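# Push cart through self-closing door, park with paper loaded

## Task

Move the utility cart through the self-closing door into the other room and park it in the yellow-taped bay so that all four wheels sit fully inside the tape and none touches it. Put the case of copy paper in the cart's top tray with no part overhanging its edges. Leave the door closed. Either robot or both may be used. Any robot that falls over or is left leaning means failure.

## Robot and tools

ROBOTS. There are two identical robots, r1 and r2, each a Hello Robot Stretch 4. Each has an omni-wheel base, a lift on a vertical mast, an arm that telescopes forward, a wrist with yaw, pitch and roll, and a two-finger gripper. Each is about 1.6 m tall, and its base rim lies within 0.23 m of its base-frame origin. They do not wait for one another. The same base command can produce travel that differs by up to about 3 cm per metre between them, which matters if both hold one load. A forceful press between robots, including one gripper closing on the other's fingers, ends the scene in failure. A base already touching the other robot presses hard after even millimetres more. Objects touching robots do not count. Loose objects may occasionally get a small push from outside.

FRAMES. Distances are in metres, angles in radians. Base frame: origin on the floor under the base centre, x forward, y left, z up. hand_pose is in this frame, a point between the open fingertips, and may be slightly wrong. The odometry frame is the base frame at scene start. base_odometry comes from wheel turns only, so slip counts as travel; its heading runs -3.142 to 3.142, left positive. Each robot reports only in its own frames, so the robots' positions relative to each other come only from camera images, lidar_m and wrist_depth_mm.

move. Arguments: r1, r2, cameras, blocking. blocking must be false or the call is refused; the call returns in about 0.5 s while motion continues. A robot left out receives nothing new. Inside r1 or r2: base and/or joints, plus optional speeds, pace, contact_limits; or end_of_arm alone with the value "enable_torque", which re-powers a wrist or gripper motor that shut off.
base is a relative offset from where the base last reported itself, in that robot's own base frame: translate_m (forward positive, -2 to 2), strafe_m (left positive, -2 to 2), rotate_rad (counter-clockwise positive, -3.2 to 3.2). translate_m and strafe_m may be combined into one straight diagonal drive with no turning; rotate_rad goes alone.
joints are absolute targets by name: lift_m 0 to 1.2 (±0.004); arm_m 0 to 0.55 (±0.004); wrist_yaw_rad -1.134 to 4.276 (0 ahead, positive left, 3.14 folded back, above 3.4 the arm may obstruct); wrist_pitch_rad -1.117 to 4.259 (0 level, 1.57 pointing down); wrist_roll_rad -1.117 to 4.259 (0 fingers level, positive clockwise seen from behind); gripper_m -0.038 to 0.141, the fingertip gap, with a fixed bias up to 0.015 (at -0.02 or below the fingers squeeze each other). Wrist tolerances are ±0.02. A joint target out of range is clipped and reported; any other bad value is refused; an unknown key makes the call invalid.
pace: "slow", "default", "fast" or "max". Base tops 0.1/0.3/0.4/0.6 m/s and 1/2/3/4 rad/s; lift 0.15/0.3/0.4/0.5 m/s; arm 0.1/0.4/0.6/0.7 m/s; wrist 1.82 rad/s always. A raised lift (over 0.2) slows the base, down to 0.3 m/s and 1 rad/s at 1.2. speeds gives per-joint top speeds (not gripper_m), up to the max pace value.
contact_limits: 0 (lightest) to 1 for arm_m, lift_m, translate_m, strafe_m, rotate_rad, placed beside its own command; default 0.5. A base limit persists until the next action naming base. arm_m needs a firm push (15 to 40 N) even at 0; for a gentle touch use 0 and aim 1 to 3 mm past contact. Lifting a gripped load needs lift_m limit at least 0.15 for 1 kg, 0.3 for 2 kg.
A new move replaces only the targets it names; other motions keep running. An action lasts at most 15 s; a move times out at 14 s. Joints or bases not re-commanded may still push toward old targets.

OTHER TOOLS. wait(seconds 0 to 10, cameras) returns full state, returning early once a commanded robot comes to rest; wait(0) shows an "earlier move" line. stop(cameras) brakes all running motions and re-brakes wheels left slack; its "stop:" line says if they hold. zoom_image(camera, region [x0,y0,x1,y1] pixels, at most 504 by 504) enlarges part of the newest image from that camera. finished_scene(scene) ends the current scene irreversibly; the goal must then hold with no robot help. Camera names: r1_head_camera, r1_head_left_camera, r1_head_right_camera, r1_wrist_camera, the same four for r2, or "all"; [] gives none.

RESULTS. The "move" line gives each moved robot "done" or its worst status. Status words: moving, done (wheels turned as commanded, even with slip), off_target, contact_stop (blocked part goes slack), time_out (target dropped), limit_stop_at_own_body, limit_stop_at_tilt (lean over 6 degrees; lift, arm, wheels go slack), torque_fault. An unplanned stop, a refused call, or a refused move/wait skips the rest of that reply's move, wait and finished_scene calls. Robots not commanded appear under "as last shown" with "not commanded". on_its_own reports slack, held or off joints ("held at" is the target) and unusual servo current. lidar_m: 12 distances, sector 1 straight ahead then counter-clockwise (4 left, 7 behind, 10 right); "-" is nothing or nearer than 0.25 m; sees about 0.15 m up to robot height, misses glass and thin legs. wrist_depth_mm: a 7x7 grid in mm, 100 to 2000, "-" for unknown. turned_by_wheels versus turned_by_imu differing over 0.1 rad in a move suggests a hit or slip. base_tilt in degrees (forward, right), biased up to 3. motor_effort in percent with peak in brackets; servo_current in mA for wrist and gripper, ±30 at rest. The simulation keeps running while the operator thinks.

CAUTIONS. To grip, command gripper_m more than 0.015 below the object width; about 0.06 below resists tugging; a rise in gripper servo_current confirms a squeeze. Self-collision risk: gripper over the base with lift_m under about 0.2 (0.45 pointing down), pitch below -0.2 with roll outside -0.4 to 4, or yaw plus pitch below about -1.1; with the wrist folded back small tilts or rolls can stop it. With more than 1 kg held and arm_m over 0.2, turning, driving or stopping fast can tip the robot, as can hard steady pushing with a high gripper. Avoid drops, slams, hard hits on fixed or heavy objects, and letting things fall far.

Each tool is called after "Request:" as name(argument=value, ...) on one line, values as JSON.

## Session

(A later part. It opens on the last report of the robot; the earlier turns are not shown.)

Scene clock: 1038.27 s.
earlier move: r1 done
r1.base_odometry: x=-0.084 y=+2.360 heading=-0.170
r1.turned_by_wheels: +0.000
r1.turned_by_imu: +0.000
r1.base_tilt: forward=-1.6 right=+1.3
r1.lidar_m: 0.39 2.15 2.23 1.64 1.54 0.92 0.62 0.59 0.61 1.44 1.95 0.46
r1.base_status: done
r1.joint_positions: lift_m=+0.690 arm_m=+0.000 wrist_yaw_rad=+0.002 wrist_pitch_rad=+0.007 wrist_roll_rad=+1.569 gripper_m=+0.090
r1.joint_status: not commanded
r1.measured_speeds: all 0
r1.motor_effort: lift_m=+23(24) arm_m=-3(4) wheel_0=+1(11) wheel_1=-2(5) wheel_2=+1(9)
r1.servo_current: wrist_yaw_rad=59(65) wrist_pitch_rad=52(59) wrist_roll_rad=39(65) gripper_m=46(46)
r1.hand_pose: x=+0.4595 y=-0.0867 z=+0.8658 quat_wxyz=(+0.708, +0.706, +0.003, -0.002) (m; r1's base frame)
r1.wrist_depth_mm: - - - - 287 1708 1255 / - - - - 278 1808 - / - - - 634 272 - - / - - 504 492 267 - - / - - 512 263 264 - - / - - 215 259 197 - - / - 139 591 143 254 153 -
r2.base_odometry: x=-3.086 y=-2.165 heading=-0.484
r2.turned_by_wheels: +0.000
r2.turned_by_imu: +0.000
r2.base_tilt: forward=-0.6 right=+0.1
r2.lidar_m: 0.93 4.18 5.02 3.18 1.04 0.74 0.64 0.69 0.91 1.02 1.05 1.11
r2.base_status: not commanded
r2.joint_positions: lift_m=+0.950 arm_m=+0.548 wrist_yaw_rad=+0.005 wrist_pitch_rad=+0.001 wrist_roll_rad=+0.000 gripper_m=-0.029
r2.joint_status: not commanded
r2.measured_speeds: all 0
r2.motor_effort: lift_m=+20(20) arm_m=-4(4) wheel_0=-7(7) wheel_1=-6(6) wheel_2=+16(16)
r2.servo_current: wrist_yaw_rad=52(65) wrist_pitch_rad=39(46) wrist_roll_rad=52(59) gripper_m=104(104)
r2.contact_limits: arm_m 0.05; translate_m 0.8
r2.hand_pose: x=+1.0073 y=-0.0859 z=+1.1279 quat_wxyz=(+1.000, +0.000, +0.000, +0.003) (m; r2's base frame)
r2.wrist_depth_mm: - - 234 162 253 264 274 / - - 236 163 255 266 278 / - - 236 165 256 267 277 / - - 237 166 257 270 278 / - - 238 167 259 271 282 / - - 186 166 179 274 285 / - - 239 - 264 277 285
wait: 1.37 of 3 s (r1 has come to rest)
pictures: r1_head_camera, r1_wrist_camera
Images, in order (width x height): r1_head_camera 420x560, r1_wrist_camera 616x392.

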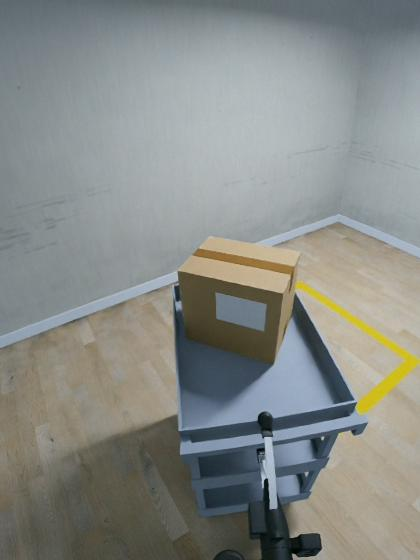

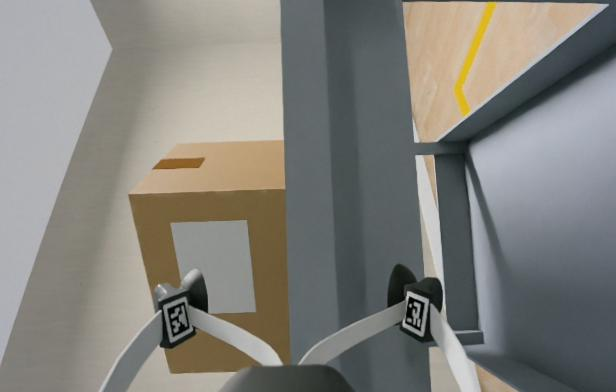

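Request:
move(blocking=false, cameras=[], r1={"base":{"translate_m":0.05},"joints":{"lift_m":0.672}, "pace":"slow"})

Request:
wait(seconds=3, cameras=["r1_head_camera","r1_wrist_camera"])

Scene clock: 1048.73 s.
move: r1 moving
r1.base_odometry: x=-0.072 y=+2.358 heading=-0.170
r1.turned_by_wheels: +0.000
r1.turned_by_imu: +0.000
r1.base_tilt: forward=-1.6 right=+1.2
r1.lidar_m: 0.39 2.17 2.23 1.64 1.55 0.94 0.64 0.60 0.62 1.44 1.97 0.46
r1.base_status: translate_m moving
r1.joint_positions: lift_m=+0.673 arm_m=+0.000 wrist_yaw_rad=+0.002 wrist_pitch_rad=+0.007 wrist_roll_rad=+1.569 gripper_m=+0.090
r1.joint_status: lift_m moving
r1.measured_speeds: translate_m=+0.050 strafe_m=+0.000 rotate_rad=+0.000 lift_m=-0.023 arm_m=+0.000 wrist_yaw_rad=+0.000 wrist_pitch_rad=+0.000 wrist_roll_rad=+0.000
r1.motor_effort: lift_m=+12(24) arm_m=-3(4) wheel_0=+5(6) wheel_1=+6(7) wheel_2=-6(7)
r1.servo_current: wrist_yaw_rad=46(65) wrist_pitch_rad=46(52) wrist_roll_rad=52(59) gripper_m=33(46)
r1.hand_pose: x=+0.4595 y=-0.0867 z=+0.8497 quat_wxyz=(+0.708, +0.706, +0.003, -0.002) (m; r1's base frame)
r1.wrist_depth_mm: - - - - - 1661 1229 / - - - - - 1808 - / - - - 262 263 - - / - 500 484 256 258 - - / - 517 504 251 252 - - / - - 211 246 193 - - / - 140 585 140 244 - -
r2: as last shown
r2.turned_by_imu: +0.001
r2.base_tilt: forward=-0.5 right=+0.0
r2.lidar_m: 0.93 4.19 5.03 3.15 1.02 0.71 0.67 0.69 0.92 1.02 1.06 1.13
r2.motor_effort: lift_m=+20(20) arm_m=-4(4) wheel_0=-6(7) wheel_1=-6(6) wheel_2=+16(16)
r2.servo_current: wrist_yaw_rad=46(52) wrist_pitch_rad=39(39) wrist_roll_rad=39(52) gripper_m=104(104)
r2.contact_limits: arm_m 0.05; translate_m 0.8
r2.wrist_depth_mm: - - 234 162 254 266 276 / - - 235 163 255 266 276 / - - 236 164 256 268 277 / - - 237 166 257 270 278 / - - 238 167 259 271 283 / - - 186 166 180 273 283 / - - 239 - 264 277 287
pictures: none
No camera images: "cameras" was empty.

Scene clock: 1049.93 s.
earlier move: r1 done
r1.base_odometry: x=-0.035 y=+2.352 heading=-0.170
r1.turned_by_wheels: +0.000
r1.turned_by_imu: +0.000
r1.base_tilt: forward=-1.6 right=+1.2
r1.lidar_m: 0.35 0.38 2.20 1.67 1.54 0.97 0.67 0.63 0.65 1.41 2.09 0.42
r1.base_status: done
r1.joint_positions: lift_m=+0.672 arm_m=+0.000 wrist_yaw_rad=+0.001 wrist_pitch_rad=+0.007 wrist_roll_rad=+1.569 gripper_m=+0.090
r1.joint_status: all done
r1.measured_speeds: all 0
r1.motor_effort: lift_m=+14(24) arm_m=+0(4) wheel_0=+5(6) wheel_1=+4(7) wheel_2=-4(7)
r1.servo_current: wrist_yaw_rad=59(65) wrist_pitch_rad=52(52) wrist_roll_rad=72(72) gripper_m=39(52)
r1.hand_pose: x=+0.4594 y=-0.0870 z=+0.8487 quat_wxyz=(+0.708, +0.706, +0.003, -0.002) (m; r1's base frame)
r1.wrist_depth_mm: - - - 247 251 1661 1205 / - - - 241 244 1618 - / - - - 236 237 - - / - 517 480 231 233 - - / - 469 462 225 226 - - / - 488 193 220 212 - - / - 176 530 137 216 - -
r2.base_odometry: x=-3.086 y=-2.165 heading=-0.484
r2.turned_by_wheels: +0.000
r2.turned_by_imu: +0.000
r2.base_tilt: forward=-0.6 right=+0.1
r2.lidar_m: 0.95 4.20 5.01 3.17 1.04 0.71 0.67 0.71 0.93 1.03 1.04 1.11
r2.base_status: not commanded
r2.joint_positions: lift_m=+0.950 arm_m=+0.548 wrist_yaw_rad=+0.005 wrist_pitch_rad=+0.001 wrist_roll_rad=+0.000 gripper_m=-0.029
r2.joint_status: not commanded
r2.measured_speeds: all 0
r2.motor_effort: lift_m=+20(20) arm_m=-4(4) wheel_0=-6(7) wheel_1=-6(6) wheel_2=+16(16)
r2.servo_current: wrist_yaw_rad=52(65) wrist_pitch_rad=39(46) wrist_roll_rad=46(52) gripper_m=104(104)
r2.contact_limits: arm_m 0.05; translate_m 0.8
r2.hand_pose: x=+1.0073 y=-0.0859 z=+1.1279 quat_wxyz=(+1.000, +0.000, +0.000, +0.003) (m; r2's base frame)
r2.wrist_depth_mm: - - 234 162 253 266 274 / - - 236 163 256 265 277 / - - 236 164 256 268 278 / - - 237 167 258 270 278 / - - 238 167 258 272 282 / - - 186 167 179 273 282 / - - 240 - 263 277 285
wait: 1.20 of 3 s (r1 has come to rest)
pictures: r1_head_camera, r1_wrist_camera
Images, in order (width x height): r1_head_camera 420x560, r1_wrist_camera 616x392.

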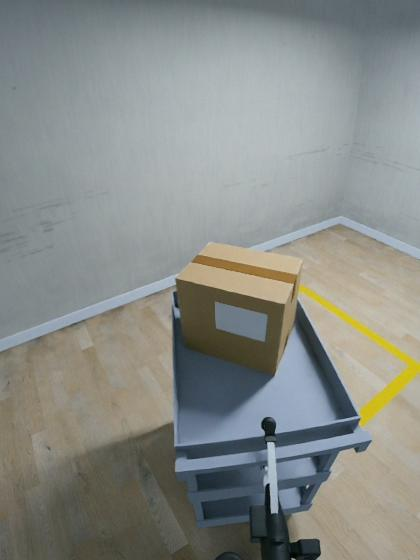

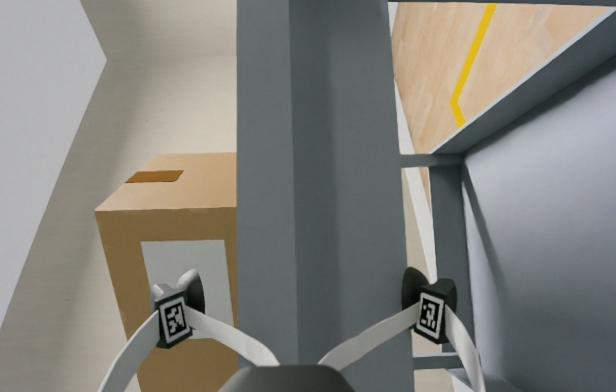

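Request:
move(blocking=false, cameras=[], r1={"base":{"translate_m":0.03},"joints":{"gripper_m":-0.03}, "pace":"slow"})

Request:
wait(seconds=2.5, cameras=["r1_head_camera","r1_wrist_camera"])

Scene clock: 1056.67 s.
move: r1 moving
r1.base_odometry: x=-0.022 y=+2.350 heading=-0.169
r1.turned_by_wheels: +0.000
r1.turned_by_imu: +0.000
r1.base_tilt: forward=-1.6 right=+1.3
r1.lidar_m: 0.34 0.37 2.18 1.66 1.58 0.98 0.70 0.64 0.66 1.43 2.09 0.43
r1.base_status: translate_m moving
r1.joint_positions: lift_m=+0.672 arm_m=+0.000 wrist_yaw_rad=+0.001 wrist_pitch_rad=+0.009 wrist_roll_rad=+1.569 gripper_m=+0.081
r1.joint_status: gripper_m moving
r1.measured_speeds: translate_m=+0.049 strafe_m=+0.000 rotate_rad=-0.002 lift_m=+0.000 arm_m=+0.000 wrist_yaw_rad=+0.000 wrist_pitch_rad=+0.009 wrist_roll_rad=+0.000
r1.motor_effort: lift_m=+15(15) arm_m=+4(4) wheel_0=+7(11) wheel_1=+5(6) wheel_2=-11(11)
r1.servo_current: wrist_yaw_rad=33(65) wrist_pitch_rad=59(59) wrist_roll_rad=59(65) gripper_m=65(78)
r1.hand_pose: x=+0.4594 y=-0.0870 z=+0.8480 quat_wxyz=(+0.708, +0.706, +0.004, -0.003) (m; r1's base frame)
r1.wrist_depth_mm: - - - 243 247 1576 1205 / - - - 237 241 1618 - / - - - 232 234 - - / - 530 488 226 229 - - / - 455 455 221 223 - - / - 480 196 216 212 - - / - 161 521 211 213 - -
r2: as last shown
r2.turned_by_imu: +0.001
r2.lidar_m: 0.96 4.20 5.01 3.17 1.01 0.71 0.66 0.68 0.93 1.01 1.07 1.12
r2.servo_current: wrist_yaw_rad=59(59) wrist_pitch_rad=33(46) wrist_roll_rad=52(59) gripper_m=98(104)
r2.contact_limits: arm_m 0.05; translate_m 0.8
r2.wrist_depth_mm: - - 234 162 254 265 276 / - - 236 163 255 267 276 / - - 236 165 256 268 278 / - - 238 167 258 270 279 / - - 239 167 259 270 282 / - - 186 166 180 274 285 / - - 240 - 265 277 286
pictures: none
No camera images: "cameras" was empty.

Scene clock: 1059.17 s.
earlier move: r1 moving
r1.base_odometry: x=-0.005 y=+2.347 heading=-0.169
r1.turned_by_wheels: +0.000
r1.turned_by_imu: +0.000
r1.base_tilt: forward=-1.6 right=+1.3
r1.lidar_m: 0.34 0.36 2.16 1.69 1.58 1.02 0.71 0.65 0.67 1.43 2.14 0.43
r1.base_status: done
r1.joint_positions: lift_m=+0.672 arm_m=+0.000 wrist_yaw_rad=+0.001 wrist_pitch_rad=+0.016 wrist_roll_rad=+1.569 gripper_m=+0.004
r1.joint_status: gripper_m moving
r1.measured_speeds: all 0
r1.motor_effort: lift_m=+17(17) arm_m=+4(4) wheel_0=+4(11) wheel_1=+3(6) wheel_2=-2(11)
r1.servo_current: wrist_yaw_rad=46(65) wrist_pitch_rad=85(98) wrist_roll_rad=52(65) gripper_m=195(195)
r1.hand_pose: x=+0.4594 y=-0.0871 z=+0.8457 quat_wxyz=(+0.708, +0.706, +0.006, -0.005) (m; r1's base frame)
r1.wrist_depth_mm: - - - 243 247 1499 1182 / - - - 236 241 1618 - / - - - 232 235 1756 - / - 477 477 227 228 - - / - 452 459 220 224 - - / - 484 186 216 204 166 - / - 151 517 213 152 164 -
r2.base_odometry: x=-3.086 y=-2.165 heading=-0.484
r2.turned_by_wheels: +0.000
r2.turned_by_imu: +0.000
r2.base_tilt: forward=-0.6 right=+0.1
r2.lidar_m: 0.92 4.19 5.03 3.17 1.03 0.70 0.66 0.69 0.94 1.02 1.04 1.12
r2.base_status: not commanded
r2.joint_positions: lift_m=+0.950 arm_m=+0.548 wrist_yaw_rad=+0.005 wrist_pitch_rad=+0.001 wrist_roll_rad=+0.000 gripper_m=-0.029
r2.joint_status: not commanded
r2.measured_speeds: all 0
r2.motor_effort: lift_m=+20(20) arm_m=-4(4) wheel_0=-7(7) wheel_1=-6(7) wheel_2=+16(16)
r2.servo_current: wrist_yaw_rad=59(65) wrist_pitch_rad=46(46) wrist_roll_rad=52(59) gripper_m=98(104)
r2.contact_limits: arm_m 0.05; translate_m 0.8
r2.hand_pose: x=+1.0073 y=-0.0859 z=+1.1279 quat_wxyz=(+1.000, +0.000, +0.000, +0.003) (m; r2's base frame)
r2.wrist_depth_mm: - - 235 162 252 266 273 / - - 234 163 256 266 277 / - - 236 164 257 267 278 / - - 237 166 257 268 278 / - - 238 167 259 271 282 / - - 186 166 179 273 285 / - - 240 - 262 278 286
wait: 2.50 s; no rest
pictures: r1_head_camera, r1_wrist_camera
Images, in order (width x height): r1_head_camera 420x560, r1_wrist_camera 616x392.

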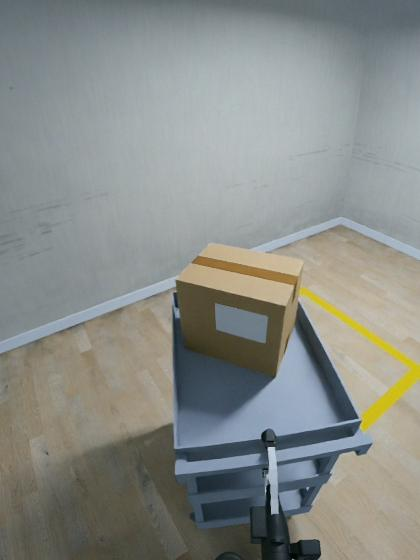

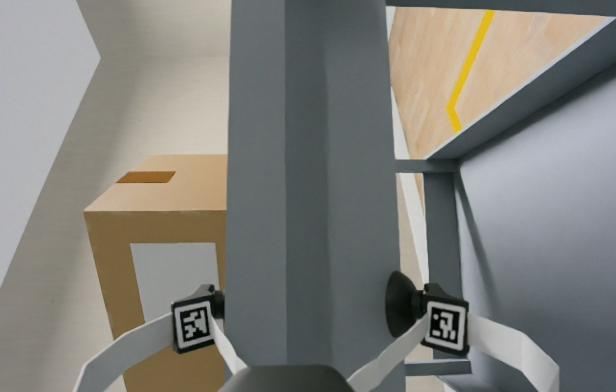

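Request:
move(blocking=false, cameras=[], r1={"base":{"strafe_m":0.25,"translate_m":0.05},"contact_limits":{"translate_m":0.6},"pace":"slow"})

Request:
wait(seconds=5, cameras=["r1_head_camera"])

Request:
move(blocking=false, cameras=[], r1={"base":{"rotate_rad":-0.35},"contact_limits":{"rotate_rad":0.6},"pace":"slow"})

Request:
wait(seconds=3, cameras=["r1_head_camera","r1_wrist_camera"])

Scene clock: 1072.97 s.
earlier move: r1 done
move: r1 moving
r1.base_odometry: x=+0.000 y=+2.359 heading=-0.170
r1.turned_by_wheels: +0.000
r1.turned_by_imu: -0.001
r1.base_tilt: forward=-1.6 right=+1.3
r1.lidar_m: 0.33 0.36 2.16 1.67 1.56 1.03 0.73 0.65 0.70 1.43 2.16 0.42
r1.base_status: translate_m moving; strafe_m moving
r1.joint_positions: lift_m=+0.672 arm_m=+0.000 wrist_yaw_rad=+0.000 wrist_pitch_rad=+0.016 wrist_roll_rad=+1.569 gripper_m=-0.028
r1.joint_status: all done
r1.measured_speeds: translate_m=+0.009 strafe_m=+0.050 rotate_rad=+0.003 lift_m=+0.000 arm_m=+0.000 wrist_yaw_rad=+0.000 wrist_pitch_rad=+0.000 wrist_roll_rad=+0.000
r1.motor_effort: lift_m=+17(17) arm_m=+4(4) wheel_0=-6(9) wheel_1=+7(8) wheel_2=-5(5)
r1.servo_current: wrist_yaw_rad=39(59) wrist_pitch_rad=91(91) wrist_roll_rad=65(65) gripper_m=130(130)
r1.contact_limits: translate_m 0.6
r1.hand_pose: x=+0.4592 y=-0.0875 z=+0.8457 quat_wxyz=(+0.708, +0.706, +0.006, -0.006) (m; r1's base frame)
r1.wrist_depth_mm: - - - 241 246 1661 1160 / - - - 237 239 1618 - / - - - 231 232 - - / - 473 449 226 229 - - / - 459 455 221 224 - - / - 480 182 216 196 160 - / - 154 525 212 156 159 -
r2: as last shown
r2.turned_by_imu: +0.002
r2.lidar_m: 0.96 4.19 5.03 3.18 1.01 0.71 0.66 0.69 0.93 1.02 1.04 1.10
r2.motor_effort: lift_m=+20(20) arm_m=-4(4) wheel_0=-6(7) wheel_1=-6(6) wheel_2=+16(16)
r2.servo_current: wrist_yaw_rad=46(59) wrist_pitch_rad=33(39) wrist_roll_rad=46(59) gripper_m=98(98)
r2.contact_limits: arm_m 0.05; translate_m 0.8
r2.wrist_depth_mm: - - 234 162 252 265 274 / - - 235 163 255 266 277 / - - 236 165 256 267 278 / - - 238 167 257 270 278 / - - 238 167 259 270 282 / - - 186 167 179 273 283 / - - 239 - 265 277 286
pictures: none
No camera images: "cameras" was empty.

Scene clock: 1076.23 s.
earlier move: r1 done
r1.base_odometry: x=+0.086 y=+2.585 heading=-0.170
r1.turned_by_wheels: +0.000
r1.turned_by_imu: +0.000
r1.base_tilt: forward=-1.6 right=+1.3
r1.lidar_m: 0.40 1.92 1.98 1.48 1.38 1.30 0.90 0.84 0.87 1.67 2.76 0.40
r1.base_status: done
r1.joint_positions: lift_m=+0.672 arm_m=+0.000 wrist_yaw_rad=-0.004 wrist_pitch_rad=-0.004 wrist_roll_rad=+1.569 gripper_m=-0.029
r1.joint_status: all done
r1.measured_speeds: all 0
r1.motor_effort: lift_m=+17(17) arm_m=+1(4) wheel_0=-7(11) wheel_1=+1(9) wheel_2=-1(9)
r1.servo_current: wrist_yaw_rad=65(72) wrist_pitch_rad=52(91) wrist_roll_rad=33(72) gripper_m=59(137)
r1.contact_limits: translate_m 0.6
r1.hand_pose: x=+0.4589 y=-0.0885 z=+0.8514 quat_wxyz=(+0.708, +0.706, -0.003, +0.000) (m; r1's base frame)
r1.wrist_depth_mm: - - - - 194 - - / - 517 462 198 201 - - / - 452 442 150 208 - - / - - 512 156 215 - - / - - 597 161 224 - - / - - 182 182 229 1708 - / - 141 - 154 240 - 1336
r2.base_odometry: x=-3.086 y=-2.165 heading=-0.484
r2.turned_by_wheels: +0.000
r2.turned_by_imu: +0.000
r2.base_tilt: forward=-0.6 right=+0.1
r2.lidar_m: 0.97 4.18 5.03 3.19 1.01 0.68 0.65 0.69 0.94 1.01 1.06 1.12
r2.base_status: not commanded
r2.joint_positions: lift_m=+0.950 arm_m=+0.548 wrist_yaw_rad=+0.005 wrist_pitch_rad=+0.001 wrist_roll_rad=+0.000 gripper_m=-0.029
r2.joint_status: not commanded
r2.measured_speeds: all 0
r2.motor_effort: lift_m=+20(20) arm_m=-4(4) wheel_0=-6(7) wheel_1=-6(7) wheel_2=+16(16)
r2.servo_current: wrist_yaw_rad=59(59) wrist_pitch_rad=46(46) wrist_roll_rad=39(59) gripper_m=98(104)
r2.contact_limits: arm_m 0.05; translate_m 0.8
r2.hand_pose: x=+1.0073 y=-0.0859 z=+1.1279 quat_wxyz=(+1.000, +0.000, +0.000, +0.003) (m; r2's base frame)
r2.wrist_depth_mm: - - 234 162 253 265 276 / - - 236 163 254 266 277 / - - 236 165 257 268 277 / - - 237 167 257 270 279 / - - 238 167 260 271 281 / - - 186 167 179 273 283 / - - 241 - 264 277 285
wait: 3.27 of 5 s (r1 has come to rest)
pictures: r1_head_camera
Images, in order (width x height): r1_head_camera 420x560.

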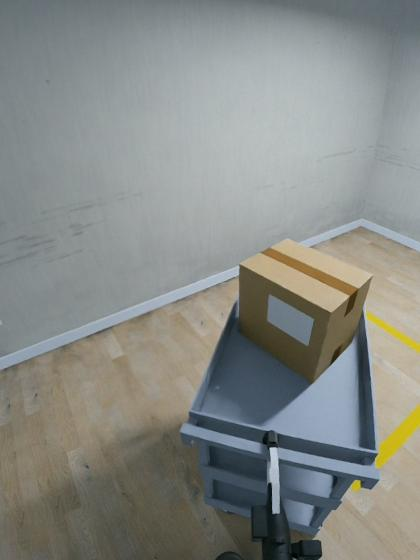

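Scene clock: 1076.73 s.
move: r1 moving
r1.base_odometry: x=+0.086 y=+2.585 heading=-0.294
r1.turned_by_wheels: -0.124
r1.turned_by_imu: -0.124
r1.base_tilt: forward=-1.6 right=+1.3
r1.lidar_m: 0.41 0.45 1.94 1.54 1.39 1.42 0.94 0.83 0.84 1.67 1.99 0.41
r1.base_status: rotate_rad moving
r1.joint_positions: lift_m=+0.672 arm_m=+0.000 wrist_yaw_rad=+0.006 wrist_pitch_rad=-0.004 wrist_roll_rad=+1.569 gripper_m=-0.029
r1.joint_status: not commanded
r1.measured_speeds: translate_m=-0.001 strafe_m=-0.001 rotate_rad=-0.482 lift_m=+0.000 arm_m=+0.000 wrist_yaw_rad=+0.002 wrist_pitch_rad=+0.000 wrist_roll_rad=+0.000
r1.motor_effort: lift_m=+17(17) arm_m=+0(1) wheel_0=+12(12) wheel_1=+6(7) wheel_2=+10(11)
r1.servo_current: wrist_yaw_rad=52(72) wrist_pitch_rad=46(46) wrist_roll_rad=52(65) gripper_m=65(72)
r1.contact_limits: rotate_rad 0.6
r1.hand_pose: x=+0.4598 y=-0.0857 z=+0.8514 quat_wxyz=(+0.708, +0.707, +0.001, +0.004) (m; r1's base frame)
r1.wrist_depth_mm: - - - 148 204 1576 - / - - 535 151 208 - - / - 455 449 155 213 - - / - 508 484 159 218 - - / - - 559 163 224 - - / - - 206 182 229 1756 - / - 140 175 156 177 1464 -
r2: as last shown
r2.lidar_m: 0.94 4.19 5.05 3.18 0.99 0.72 0.66 0.70 0.92 1.03 1.07 1.13
r2.motor_effort: lift_m=+20(20) arm_m=-4(4) wheel_0=-6(7) wheel_1=-6(6) wheel_2=+16(16)
r2.servo_current: wrist_yaw_rad=59(65) wrist_pitch_rad=39(46) wrist_roll_rad=46(59) gripper_m=98(98)
r2.contact_limits: arm_m 0.05; translate_m 0.8
r2.wrist_depth_mm: - - 235 162 254 264 276 / - - 235 163 255 266 277 / - - 236 164 256 268 278 / - - 238 166 257 270 279 / - - 239 167 259 271 282 / - - 187 166 179 273 285 / - - 239 - 264 279 286
pictures: none
No camera images: "cameras" was empty.

Scene clock: 1077.70 s.
earlier move: r1 done
r1.base_odometry: x=+0.086 y=+2.585 heading=-0.519
r1.turned_by_wheels: -0.225
r1.turned_by_imu: -0.226
r1.base_tilt: forward=-1.6 right=+1.3
r1.lidar_m: 0.34 0.37 1.93 1.82 1.41 1.36 1.08 0.86 0.84 0.91 1.69 0.44
r1.base_status: done
r1.joint_positions: lift_m=+0.672 arm_m=+0.000 wrist_yaw_rad=+0.003 wrist_pitch_rad=-0.004 wrist_roll_rad=+1.569 gripper_m=-0.029
r1.joint_status: not commanded
r1.measured_speeds: all 0
r1.motor_effort: lift_m=+17(17) arm_m=-4(4) wheel_0=+6(13) wheel_1=+4(7) wheel_2=+5(11)
r1.servo_current: wrist_yaw_rad=46(72) wrist_pitch_rad=39(52) wrist_roll_rad=46(65) gripper_m=65(72)
r1.contact_limits: rotate_rad 0.6
r1.hand_pose: x=+0.4596 y=-0.0865 z=+0.8514 quat_wxyz=(+0.708, +0.707, +0.000, +0.002) (m; r1's base frame)
r1.wrist_depth_mm: - - - - 277 306 1160 / - - - 260 264 1863 1281 / - - - 255 254 - - / - - 574 244 245 - - / - 484 477 179 237 - - / - - 206 183 229 - - / - 150 521 155 218 - -
r2.base_odometry: x=-3.086 y=-2.165 heading=-0.484
r2.turned_by_wheels: +0.000
r2.turned_by_imu: +0.000
r2.base_tilt: forward=-0.6 right=+0.1
r2.lidar_m: 0.95 4.18 5.02 3.21 0.99 0.72 0.65 0.72 0.92 1.02 1.04 1.13
r2.base_status: not commanded
r2.joint_positions: lift_m=+0.950 arm_m=+0.548 wrist_yaw_rad=+0.005 wrist_pitch_rad=+0.001 wrist_roll_rad=+0.000 gripper_m=-0.029
r2.joint_status: not commanded
r2.measured_speeds: all 0
r2.motor_effort: lift_m=+20(20) arm_m=-4(4) wheel_0=-6(7) wheel_1=-6(6) wheel_2=+15(16)
r2.servo_current: wrist_yaw_rad=39(65) wrist_pitch_rad=46(46) wrist_roll_rad=39(59) gripper_m=98(104)
r2.contact_limits: arm_m 0.05; translate_m 0.8
r2.hand_pose: x=+1.0073 y=-0.0859 z=+1.1279 quat_wxyz=(+1.000, +0.000, +0.000, +0.003) (m; r2's base frame)
r2.wrist_depth_mm: - - 233 162 253 265 274 / - - 235 163 254 265 276 / - - 236 165 257 266 278 / - - 238 167 257 270 278 / - - 237 167 260 271 281 / - - 186 166 180 274 283 / - - 239 - 263 278 286
wait: 0.97 of 3 s (r1 has come to rest)
pictures: r1_head_camera, r1_wrist_camera
Images, in order (width x height): r1_head_camera 420x560, r1_wrist_camera 616x392.

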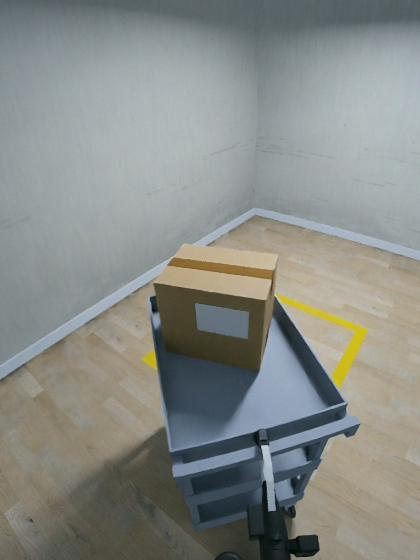

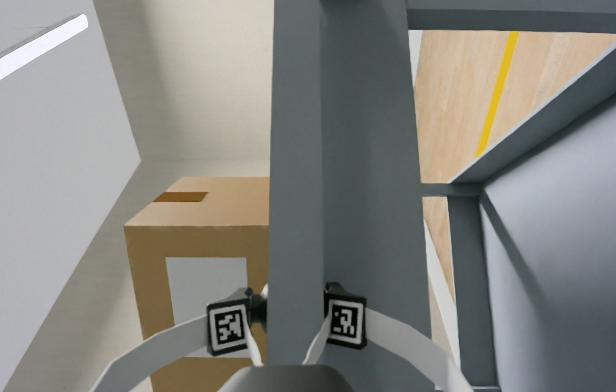

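Request:
move(blocking=false, cameras=[], r1={"base":{"strafe_m":0.25,"translate_m":0.04},"contact_limits":{"translate_m":0.6},"pace":"slow"})

Request:
wait(seconds=5, cameras=[])

Request:
move(blocking=false, cameras=[], r1={"base":{"rotate_rad":-0.25},"contact_limits":{"rotate_rad":0.6},"pace":"slow"})

Request:
wait(seconds=3, cameras=["r1_head_camera"])

Request:
move(blocking=false, cameras=[], r1={"base":{"strafe_m":0.22,"translate_m":0.04},"contact_limits":{"translate_m":0.6},"pace":"slow"})

Request:
wait(seconds=5, cameras=[])

Request:
move(blocking=false, cameras=[], r1={"base":{"rotate_rad":-0.2},"contact_limits":{"rotate_rad":0.6},"pace":"slow"})

Request:
wait(seconds=3, cameras=["r1_head_camera","r1_wrist_camera"])

Scene clock: 1106.43 s.
move: r1 moving
r1.base_odometry: x=+0.095 y=+2.595 heading=-0.519
r1.turned_by_wheels: +0.000
r1.turned_by_imu: -0.002
r1.base_tilt: forward=-1.6 right=+1.3
r1.lidar_m: 0.34 0.34 1.92 1.83 1.42 1.37 1.10 0.87 0.84 0.93 1.68 0.44
r1.base_status: translate_m moving; strafe_m moving
r1.joint_positions: lift_m=+0.672 arm_m=+0.000 wrist_yaw_rad=+0.003 wrist_pitch_rad=-0.004 wrist_roll_rad=+1.569 gripper_m=-0.029
r1.joint_status: not commanded
r1.measured_speeds: translate_m=+0.008 strafe_m=+0.051 rotate_rad=+0.002 lift_m=+0.000 arm_m=+0.000 wrist_yaw_rad=+0.000 wrist_pitch_rad=+0.000 wrist_roll_rad=+0.000
r1.motor_effort: lift_m=+17(17) arm_m=-4(4) wheel_0=-7(8) wheel_1=+6(8) wheel_2=-1(3)
r1.servo_current: wrist_yaw_rad=65(65) wrist_pitch_rad=46(46) wrist_roll_rad=46(65) gripper_m=65(72)
r1.contact_limits: translate_m 0.6
r1.hand_pose: x=+0.4595 y=-0.0866 z=+0.8514 quat_wxyz=(+0.708, +0.707, +0.000, +0.002) (m; r1's base frame)
r1.wrist_depth_mm: - - - - 290 307 1160 / - - - 264 266 1921 1255 / - - - 257 255 - - / - - 597 246 247 - - / - 480 473 180 237 - - / - - 205 182 229 - - / - 150 521 168 217 - -
r2: as last shown
r2.turned_by_imu: +0.004
r2.base_tilt: forward=-0.5 right=+0.2
r2.lidar_m: 0.96 4.20 5.00 3.18 1.01 0.71 0.67 0.69 0.93 1.02 1.06 1.10
r2.motor_effort: lift_m=+20(20) arm_m=-4(4) wheel_0=-6(7) wheel_1=-6(7) wheel_2=+16(16)
r2.servo_current: wrist_yaw_rad=52(59) wrist_pitch_rad=39(46) wrist_roll_rad=52(59) gripper_m=98(104)
r2.contact_limits: arm_m 0.05; translate_m 0.8
r2.wrist_depth_mm: - - 235 162 253 266 274 / - - 235 163 255 266 276 / - - 236 166 256 267 278 / - - 237 167 257 268 279 / - - 238 167 259 270 282 / - - 186 166 179 273 283 / - - 240 - 263 277 286
pictures: none
No camera images: "cameras" was empty.

Scene clock: 1109.70 s.
earlier move: r1 done
r1.base_odometry: x=+0.245 y=+2.782 heading=-0.519
r1.turned_by_wheels: +0.000
r1.turned_by_imu: +0.001
r1.base_tilt: forward=-1.6 right=+1.3
r1.lidar_m: 0.39 0.44 1.71 1.69 1.31 1.28 1.36 1.08 1.06 1.16 1.90 0.42
r1.base_status: done
r1.joint_positions: lift_m=+0.672 arm_m=+0.000 wrist_yaw_rad=-0.005 wrist_pitch_rad=-0.004 wrist_roll_rad=+1.569 gripper_m=-0.029
r1.joint_status: not commanded
r1.measured_speeds: all 0
r1.motor_effort: lift_m=+17(17) arm_m=-3(4) wheel_0=-4(12) wheel_1=+3(9) wheel_2=-3(9)
r1.servo_current: wrist_yaw_rad=39(72) wrist_pitch_rad=46(59) wrist_roll_rad=46(65) gripper_m=59(72)
r1.contact_limits: translate_m 0.6
r1.hand_pose: x=+0.4588 y=-0.0889 z=+0.8514 quat_wxyz=(+0.708, +0.706, -0.003, -0.001) (m; r1's base frame)
r1.wrist_depth_mm: - - - 222 223 1808 - / - - - 224 224 1808 - / - - 500 225 226 - - / - 488 473 228 227 - - / - - 517 168 228 - - / - - 185 183 228 - - / - 141 - 153 230 569 -
r2.base_odometry: x=-3.086 y=-2.165 heading=-0.484
r2.turned_by_wheels: +0.000
r2.turned_by_imu: +0.000
r2.base_tilt: forward=-0.6 right=+0.1
r2.lidar_m: 0.96 4.22 5.04 3.17 1.02 0.71 0.66 0.70 0.96 1.03 1.04 1.09
r2.base_status: not commanded
r2.joint_positions: lift_m=+0.950 arm_m=+0.548 wrist_yaw_rad=+0.005 wrist_pitch_rad=+0.001 wrist_roll_rad=+0.000 gripper_m=-0.029
r2.joint_status: not commanded
r2.measured_speeds: all 0
r2.motor_effort: lift_m=+20(20) arm_m=-4(4) wheel_0=-7(7) wheel_1=-6(7) wheel_2=+16(16)
r2.servo_current: wrist_yaw_rad=46(72) wrist_pitch_rad=39(46) wrist_roll_rad=39(59) gripper_m=98(104)
r2.contact_limits: arm_m 0.05; translate_m 0.8
r2.hand_pose: x=+1.0073 y=-0.0859 z=+1.1279 quat_wxyz=(+1.000, +0.000, +0.000, +0.003) (m; r2's base frame)
r2.wrist_depth_mm: - - 234 162 253 265 274 / - - 236 163 256 265 278 / - - 236 164 257 267 277 / - - 238 167 257 268 279 / - - 238 167 258 272 282 / - - 186 167 179 273 283 / - - 240 - 264 278 286
wait: 3.27 of 5 s (r1 has come to rest)
pictures: none
No camera images: "cameras" was empty.

Scene clock: 1110.20 s.
move: r1 moving
r1.base_odometry: x=+0.245 y=+2.782 heading=-0.643
r1.turned_by_wheels: -0.124
r1.turned_by_imu: -0.124
r1.base_tilt: forward=-1.6 right=+1.2
r1.lidar_m: 0.39 0.38 1.70 1.77 1.31 1.27 1.35 1.12 1.08 1.11 1.87 0.43
r1.base_status: rotate_rad moving
r1.joint_positions: lift_m=+0.672 arm_m=+0.000 wrist_yaw_rad=+0.006 wrist_pitch_rad=-0.004 wrist_roll_rad=+1.569 gripper_m=-0.029
r1.joint_status: not commanded
r1.measured_speeds: translate_m=+0.000 strafe_m=-0.001 rotate_rad=-0.495 lift_m=+0.000 arm_m=+0.000 wrist_yaw_rad=+0.003 wrist_pitch_rad=+0.000 wrist_roll_rad=+0.000
r1.motor_effort: lift_m=+17(17) arm_m=-3(4) wheel_0=+13(13) wheel_1=+6(8) wheel_2=+8(9)
r1.servo_current: wrist_yaw_rad=65(65) wrist_pitch_rad=39(52) wrist_roll_rad=59(59) gripper_m=59(72)
r1.contact_limits: rotate_rad 0.6
r1.hand_pose: x=+0.4598 y=-0.0856 z=+0.8514 quat_wxyz=(+0.708, +0.707, +0.001, +0.004) (m; r1's base frame)
r1.wrist_depth_mm: - - - - 233 1921 1281 / - - - - 233 1863 - / - - 564 172 232 - - / - 480 466 171 231 - - / - - 504 171 231 - - / - - 211 183 229 - - / - 148 175 154 177 - -
r2: as last shown
r2.lidar_m: 0.96 4.20 5.06 3.19 1.03 0.72 0.67 0.71 0.91 1.02 1.07 1.11
r2.motor_effort: lift_m=+20(20) arm_m=-4(4) wheel_0=-6(7) wheel_1=-6(7) wheel_2=+16(16)
r2.servo_current: wrist_yaw_rad=46(59) wrist_pitch_rad=46(46) wrist_roll_rad=46(52) gripper_m=98(111)
r2.contact_limits: arm_m 0.05; translate_m 0.8
r2.wrist_depth_mm: - - 235 162 253 264 274 / - - 236 163 255 266 276 / - - 237 165 257 267 277 / - - 237 166 258 270 279 / - - 238 167 260 271 282 / - - 186 166 180 274 283 / - - 240 - 264 277 285
pictures: none
No camera images: "cameras" was empty.

Scene clock: 1111.00 s.
earlier move: r1 done
r1.base_odometry: x=+0.245 y=+2.782 heading=-0.768
r1.turned_by_wheels: -0.125
r1.turned_by_imu: -0.126
r1.base_tilt: forward=-1.6 right=+1.3
r1.lidar_m: 0.33 0.35 1.71 1.74 1.36 1.27 1.32 1.16 1.06 1.10 1.89 0.46
r1.base_status: done
r1.joint_positions: lift_m=+0.672 arm_m=+0.000 wrist_yaw_rad=+0.003 wrist_pitch_rad=-0.004 wrist_roll_rad=+1.569 gripper_m=-0.029
r1.joint_status: not commanded
r1.measured_speeds: all 0
r1.motor_effort: lift_m=+17(17) arm_m=-4(4) wheel_0=+5(13) wheel_1=+1(8) wheel_2=+4(10)
r1.servo_current: wrist_yaw_rad=39(65) wrist_pitch_rad=46(52) wrist_roll_rad=59(72) gripper_m=65(72)
r1.contact_limits: rotate_rad 0.6
r1.hand_pose: x=+0.4595 y=-0.0866 z=+0.8514 quat_wxyz=(+0.708, +0.707, +0.000, +0.002) (m; r1's base frame)
r1.wrist_depth_mm: - - - - 297 307 304 / - - - - 270 1863 1281 / - - - 262 257 - - / - - 615 244 247 - - / - 480 473 181 239 - - / - - 206 182 229 - - / - 150 521 168 217 - -
r2.base_odometry: x=-3.086 y=-2.165 heading=-0.484
r2.turned_by_wheels: +0.000
r2.turned_by_imu: +0.000
r2.base_tilt: forward=-0.6 right=+0.1
r2.lidar_m: 0.93 4.20 5.02 3.19 1.00 0.70 0.67 0.71 0.95 1.02 1.05 1.14
r2.base_status: not commanded
r2.joint_positions: lift_m=+0.950 arm_m=+0.548 wrist_yaw_rad=+0.005 wrist_pitch_rad=+0.001 wrist_roll_rad=+0.000 gripper_m=-0.029
r2.joint_status: not commanded
r2.measured_speeds: all 0
r2.motor_effort: lift_m=+20(20) arm_m=-4(4) wheel_0=-7(7) wheel_1=-6(7) wheel_2=+16(16)
r2.servo_current: wrist_yaw_rad=52(65) wrist_pitch_rad=33(46) wrist_roll_rad=59(59) gripper_m=98(111)
r2.contact_limits: arm_m 0.05; translate_m 0.8
r2.hand_pose: x=+1.0073 y=-0.0859 z=+1.1279 quat_wxyz=(+1.000, +0.000, +0.000, +0.003) (m; r2's base frame)
r2.wrist_depth_mm: - - 234 162 254 265 274 / - - 236 163 255 265 276 / - - 236 165 256 267 279 / - - 237 166 258 270 281 / - - 238 167 259 271 282 / - - 186 166 180 273 285 / - - 240 - 264 278 285
wait: 0.80 of 3 s (r1 has come to rest)
pictures: r1_head_camera
Images, in order (width x height): r1_head_camera 420x560.

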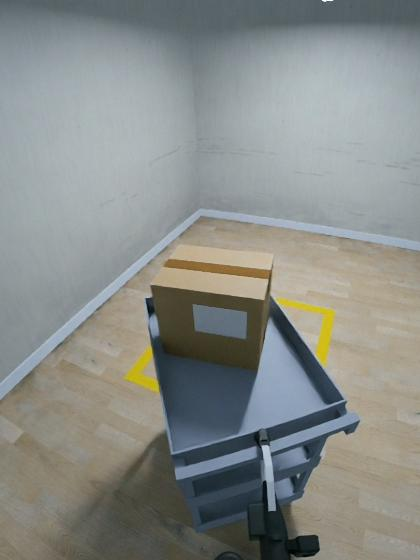

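Scene clock: 1111.50 s.
move: r1 moving
r1.base_odometry: x=+0.256 y=+2.789 heading=-0.768
r1.turned_by_wheels: +0.000
r1.turned_by_imu: +0.000
r1.base_tilt: forward=-1.6 right=+1.3
r1.lidar_m: 0.34 0.37 1.69 1.71 1.35 1.27 1.29 1.19 1.08 1.06 1.91 0.45
r1.base_status: translate_m moving; strafe_m moving
r1.joint_positions: lift_m=+0.672 arm_m=+0.000 wrist_yaw_rad=+0.003 wrist_pitch_rad=-0.004 wrist_roll_rad=+1.569 gripper_m=-0.029
r1.joint_status: not commanded
r1.measured_speeds: translate_m=+0.010 strafe_m=+0.051 rotate_rad=-0.002 lift_m=+0.000 arm_m=+0.000 wrist_yaw_rad=+0.000 wrist_pitch_rad=+0.000 wrist_roll_rad=+0.000
r1.motor_effort: lift_m=+17(17) arm_m=-4(4) wheel_0=-7(8) wheel_1=+6(7) wheel_2=-1(4)
r1.servo_current: wrist_yaw_rad=39(65) wrist_pitch_rad=46(46) wrist_roll_rad=39(59) gripper_m=59(72)
r1.contact_limits: translate_m 0.6
r1.hand_pose: x=+0.4595 y=-0.0866 z=+0.8514 quat_wxyz=(+0.708, +0.707, +0.000, +0.002) (m; r1's base frame)
r1.wrist_depth_mm: - - - - 298 307 306 / - - - - 273 1863 1281 / - - - 264 260 - - / - - 654 248 249 842 - / - 488 477 183 238 - - / - - 189 182 229 - - / - 150 508 167 215 - -
r2: as last shown
r2.lidar_m: 0.95 4.17 5.01 3.17 1.03 0.70 0.67 0.68 0.96 1.00 1.05 1.11
r2.motor_effort: lift_m=+20(20) arm_m=-4(4) wheel_0=-6(7) wheel_1=-6(6) wheel_2=+16(16)
r2.servo_current: wrist_yaw_rad=52(59) wrist_pitch_rad=39(46) wrist_roll_rad=46(52) gripper_m=98(98)
r2.contact_limits: arm_m 0.05; translate_m 0.8
r2.wrist_depth_mm: - - 235 162 254 265 274 / - - 236 163 256 267 277 / - - 236 165 257 268 278 / - - 237 166 257 270 279 / - - 237 167 258 271 283 / - - 186 166 179 273 285 / - - 240 - 264 278 285
pictures: none
No camera images: "cameras" was empty.

Scene clock: 1114.47 s.
earlier move: r1 done
r1.base_odometry: x=+0.427 y=+2.912 heading=-0.768
r1.turned_by_wheels: +0.000
r1.turned_by_imu: +0.001
r1.base_tilt: forward=-1.6 right=+1.3
r1.lidar_m: 0.38 0.42 1.49 1.52 1.37 1.22 1.23 1.42 1.28 1.30 2.04 0.45
r1.base_status: done
r1.joint_positions: lift_m=+0.672 arm_m=+0.000 wrist_yaw_rad=-0.005 wrist_pitch_rad=-0.004 wrist_roll_rad=+1.569 gripper_m=-0.029
r1.joint_status: not commanded
r1.measured_speeds: all 0
r1.motor_effort: lift_m=+17(17) arm_m=+4(4) wheel_0=-3(12) wheel_1=+2(7) wheel_2=-4(10)
r1.servo_current: wrist_yaw_rad=52(78) wrist_pitch_rad=33(52) wrist_roll_rad=52(65) gripper_m=65(72)
r1.contact_limits: translate_m 0.6
r1.hand_pose: x=+0.4588 y=-0.0890 z=+0.8514 quat_wxyz=(+0.708, +0.706, -0.003, -0.001) (m; r1's base frame)
r1.wrist_depth_mm: - - - 242 242 1921 1255 / - - - 239 239 1756 - / - - 640 236 236 - - / - 512 469 233 234 - - / - - 492 173 229 - - / - - 185 183 227 - - / - 151 574 154 223 - -
r2.base_odometry: x=-3.086 y=-2.165 heading=-0.484
r2.turned_by_wheels: +0.000
r2.turned_by_imu: +0.000
r2.base_tilt: forward=-0.6 right=+0.1
r2.lidar_m: 0.94 4.20 5.03 3.15 1.02 0.72 0.65 0.67 0.94 1.00 1.06 1.11
r2.base_status: not commanded
r2.joint_positions: lift_m=+0.950 arm_m=+0.548 wrist_yaw_rad=+0.005 wrist_pitch_rad=+0.001 wrist_roll_rad=+0.000 gripper_m=-0.029
r2.joint_status: not commanded
r2.measured_speeds: all 0
r2.motor_effort: lift_m=+20(20) arm_m=-4(4) wheel_0=-6(7) wheel_1=-6(6) wheel_2=+16(16)
r2.servo_current: wrist_yaw_rad=59(59) wrist_pitch_rad=46(46) wrist_roll_rad=65(65) gripper_m=98(104)
r2.contact_limits: arm_m 0.05; translate_m 0.8
r2.hand_pose: x=+1.0073 y=-0.0859 z=+1.1279 quat_wxyz=(+1.000, +0.000, +0.000, +0.003) (m; r2's base frame)
r2.wrist_depth_mm: - - 234 162 254 265 274 / - - 236 163 255 266 277 / - - 236 165 256 268 278 / - - 237 167 257 270 281 / - - 238 167 259 270 281 / - - 186 166 179 274 283 / - - 239 - 264 278 286
wait: 2.97 of 5 s (r1 has come to rest)
pictures: none
No camera images: "cameras" was empty.

Scene clock: 1114.97 s.
move: r1 moving
r1.base_odometry: x=+0.427 y=+2.912 heading=-0.890
r1.turned_by_wheels: -0.121
r1.turned_by_imu: -0.122
r1.base_tilt: forward=-1.6 right=+1.2
r1.lidar_m: 0.35 0.37 1.49 1.49 1.44 1.22 1.22 1.47 1.29 1.27 2.05 0.44
r1.base_status: rotate_rad moving
r1.joint_positions: lift_m=+0.672 arm_m=+0.000 wrist_yaw_rad=+0.007 wrist_pitch_rad=-0.004 wrist_roll_rad=+1.569 gripper_m=-0.029
r1.joint_status: not commanded
r1.measured_speeds: translate_m=+0.000 strafe_m=+0.000 rotate_rad=-0.418 lift_m=+0.000 arm_m=+0.001 wrist_yaw_rad=+0.010 wrist_pitch_rad=+0.000 wrist_roll_rad=+0.000
r1.motor_effort: lift_m=+17(17) arm_m=+3(4) wheel_0=+11(13) wheel_1=+5(7) wheel_2=+8(9)
r1.servo_current: wrist_yaw_rad=65(65) wrist_pitch_rad=39(46) wrist_roll_rad=39(59) gripper_m=59(65)
r1.contact_limits: rotate_rad 0.6
r1.hand_pose: x=+0.4599 y=-0.0855 z=+0.8514 quat_wxyz=(+0.708, +0.707, +0.001, +0.004) (m; r1's base frame)
r1.wrist_depth_mm: - - - 258 257 1863 1205 / - - - 250 251 1808 1336 / - - - 244 245 1921 - / - - 504 181 239 - - / - - 484 176 235 - - / - - 206 183 229 - - / - 156 549 154 176 - -
r2: as last shown
r2.lidar_m: 0.95 4.16 5.01 3.16 1.01 0.70 0.66 0.70 0.92 1.02 1.08 1.10
r2.motor_effort: lift_m=+20(20) arm_m=-4(4) wheel_0=-6(7) wheel_1=-6(6) wheel_2=+15(16)
r2.servo_current: wrist_yaw_rad=59(65) wrist_pitch_rad=46(46) wrist_roll_rad=52(65) gripper_m=98(98)
r2.contact_limits: arm_m 0.05; translate_m 0.8
r2.wrist_depth_mm: - - 233 163 253 265 274 / - - 235 163 255 266 277 / - - 236 165 256 267 277 / - - 237 166 258 267 279 / - - 237 167 259 271 281 / - - 187 167 179 276 283 / - - 239 - 264 278 286
pictures: none
No camera images: "cameras" was empty.

Scene clock: 1115.63 s.
earlier move: r1 done
r1.base_odometry: x=+0.427 y=+2.912 heading=-0.968
r1.turned_by_wheels: -0.078
r1.turned_by_imu: -0.079
r1.base_tilt: forward=-1.6 right=+1.3
r1.lidar_m: 0.34 0.34 1.51 1.49 1.52 1.21 1.23 1.42 1.28 1.26 2.04 0.46
r1.base_status: done
r1.joint_positions: lift_m=+0.672 arm_m=+0.000 wrist_yaw_rad=+0.003 wrist_pitch_rad=-0.004 wrist_roll_rad=+1.569 gripper_m=-0.029
r1.joint_status: not commanded
r1.measured_speeds: all 0
r1.motor_effort: lift_m=+17(17) arm_m=-4(4) wheel_0=+2(13) wheel_1=+3(7) wheel_2=+2(9)
r1.servo_current: wrist_yaw_rad=39(65) wrist_pitch_rad=52(52) wrist_roll_rad=65(65) gripper_m=59(65)
r1.contact_limits: rotate_rad 0.6
r1.hand_pose: x=+0.4595 y=-0.0866 z=+0.8514 quat_wxyz=(+0.708, +0.707, +0.000, +0.002) (m; r1's base frame)
r1.wrist_depth_mm: - - - - 307 315 317 / - - - - 286 1808 1308 / - - - - 262 1808 - / - - - 250 253 - - / - - 473 184 240 - - / - 488 206 182 227 - - / - 150 492 167 213 - -
r2.base_odometry: x=-3.086 y=-2.165 heading=-0.484
r2.turned_by_wheels: +0.000
r2.turned_by_imu: +0.000
r2.base_tilt: forward=-0.6 right=+0.1
r2.lidar_m: 0.98 4.21 5.04 3.20 1.02 0.72 0.68 0.71 0.91 1.01 1.04 1.11
r2.base_status: not commanded
r2.joint_positions: lift_m=+0.950 arm_m=+0.548 wrist_yaw_rad=+0.005 wrist_pitch_rad=+0.001 wrist_roll_rad=+0.000 gripper_m=-0.029
r2.joint_status: not commanded
r2.measured_speeds: all 0
r2.motor_effort: lift_m=+20(20) arm_m=-4(4) wheel_0=-6(7) wheel_1=-6(6) wheel_2=+16(16)
r2.servo_current: wrist_yaw_rad=52(65) wrist_pitch_rad=39(46) wrist_roll_rad=59(65) gripper_m=91(98)
r2.contact_limits: arm_m 0.05; translate_m 0.8
r2.hand_pose: x=+1.0073 y=-0.0859 z=+1.1279 quat_wxyz=(+1.000, +0.000, +0.000, +0.003) (m; r2's base frame)
r2.wrist_depth_mm: - - 233 162 253 266 276 / - - 236 163 255 266 277 / - - 236 165 256 267 277 / - - 237 167 258 271 279 / - - 238 167 258 271 282 / - - 186 167 179 274 283 / - - 239 - 263 278 286
wait: 0.67 of 3 s (r1 has come to rest)
pictures: r1_head_camera, r1_wrist_camera
Images, in order (width x height): r1_head_camera 420x560, r1_wrist_camera 616x392.

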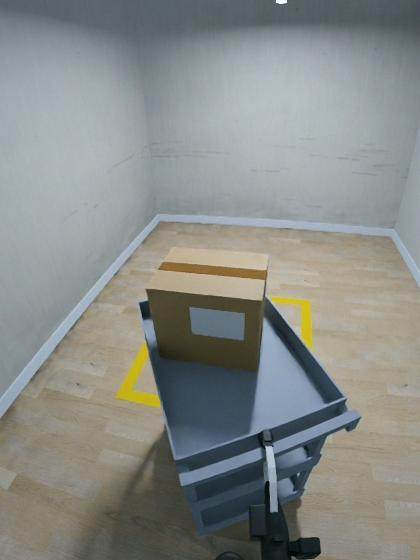

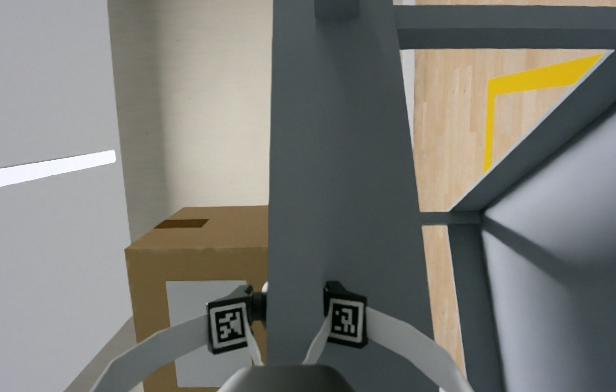

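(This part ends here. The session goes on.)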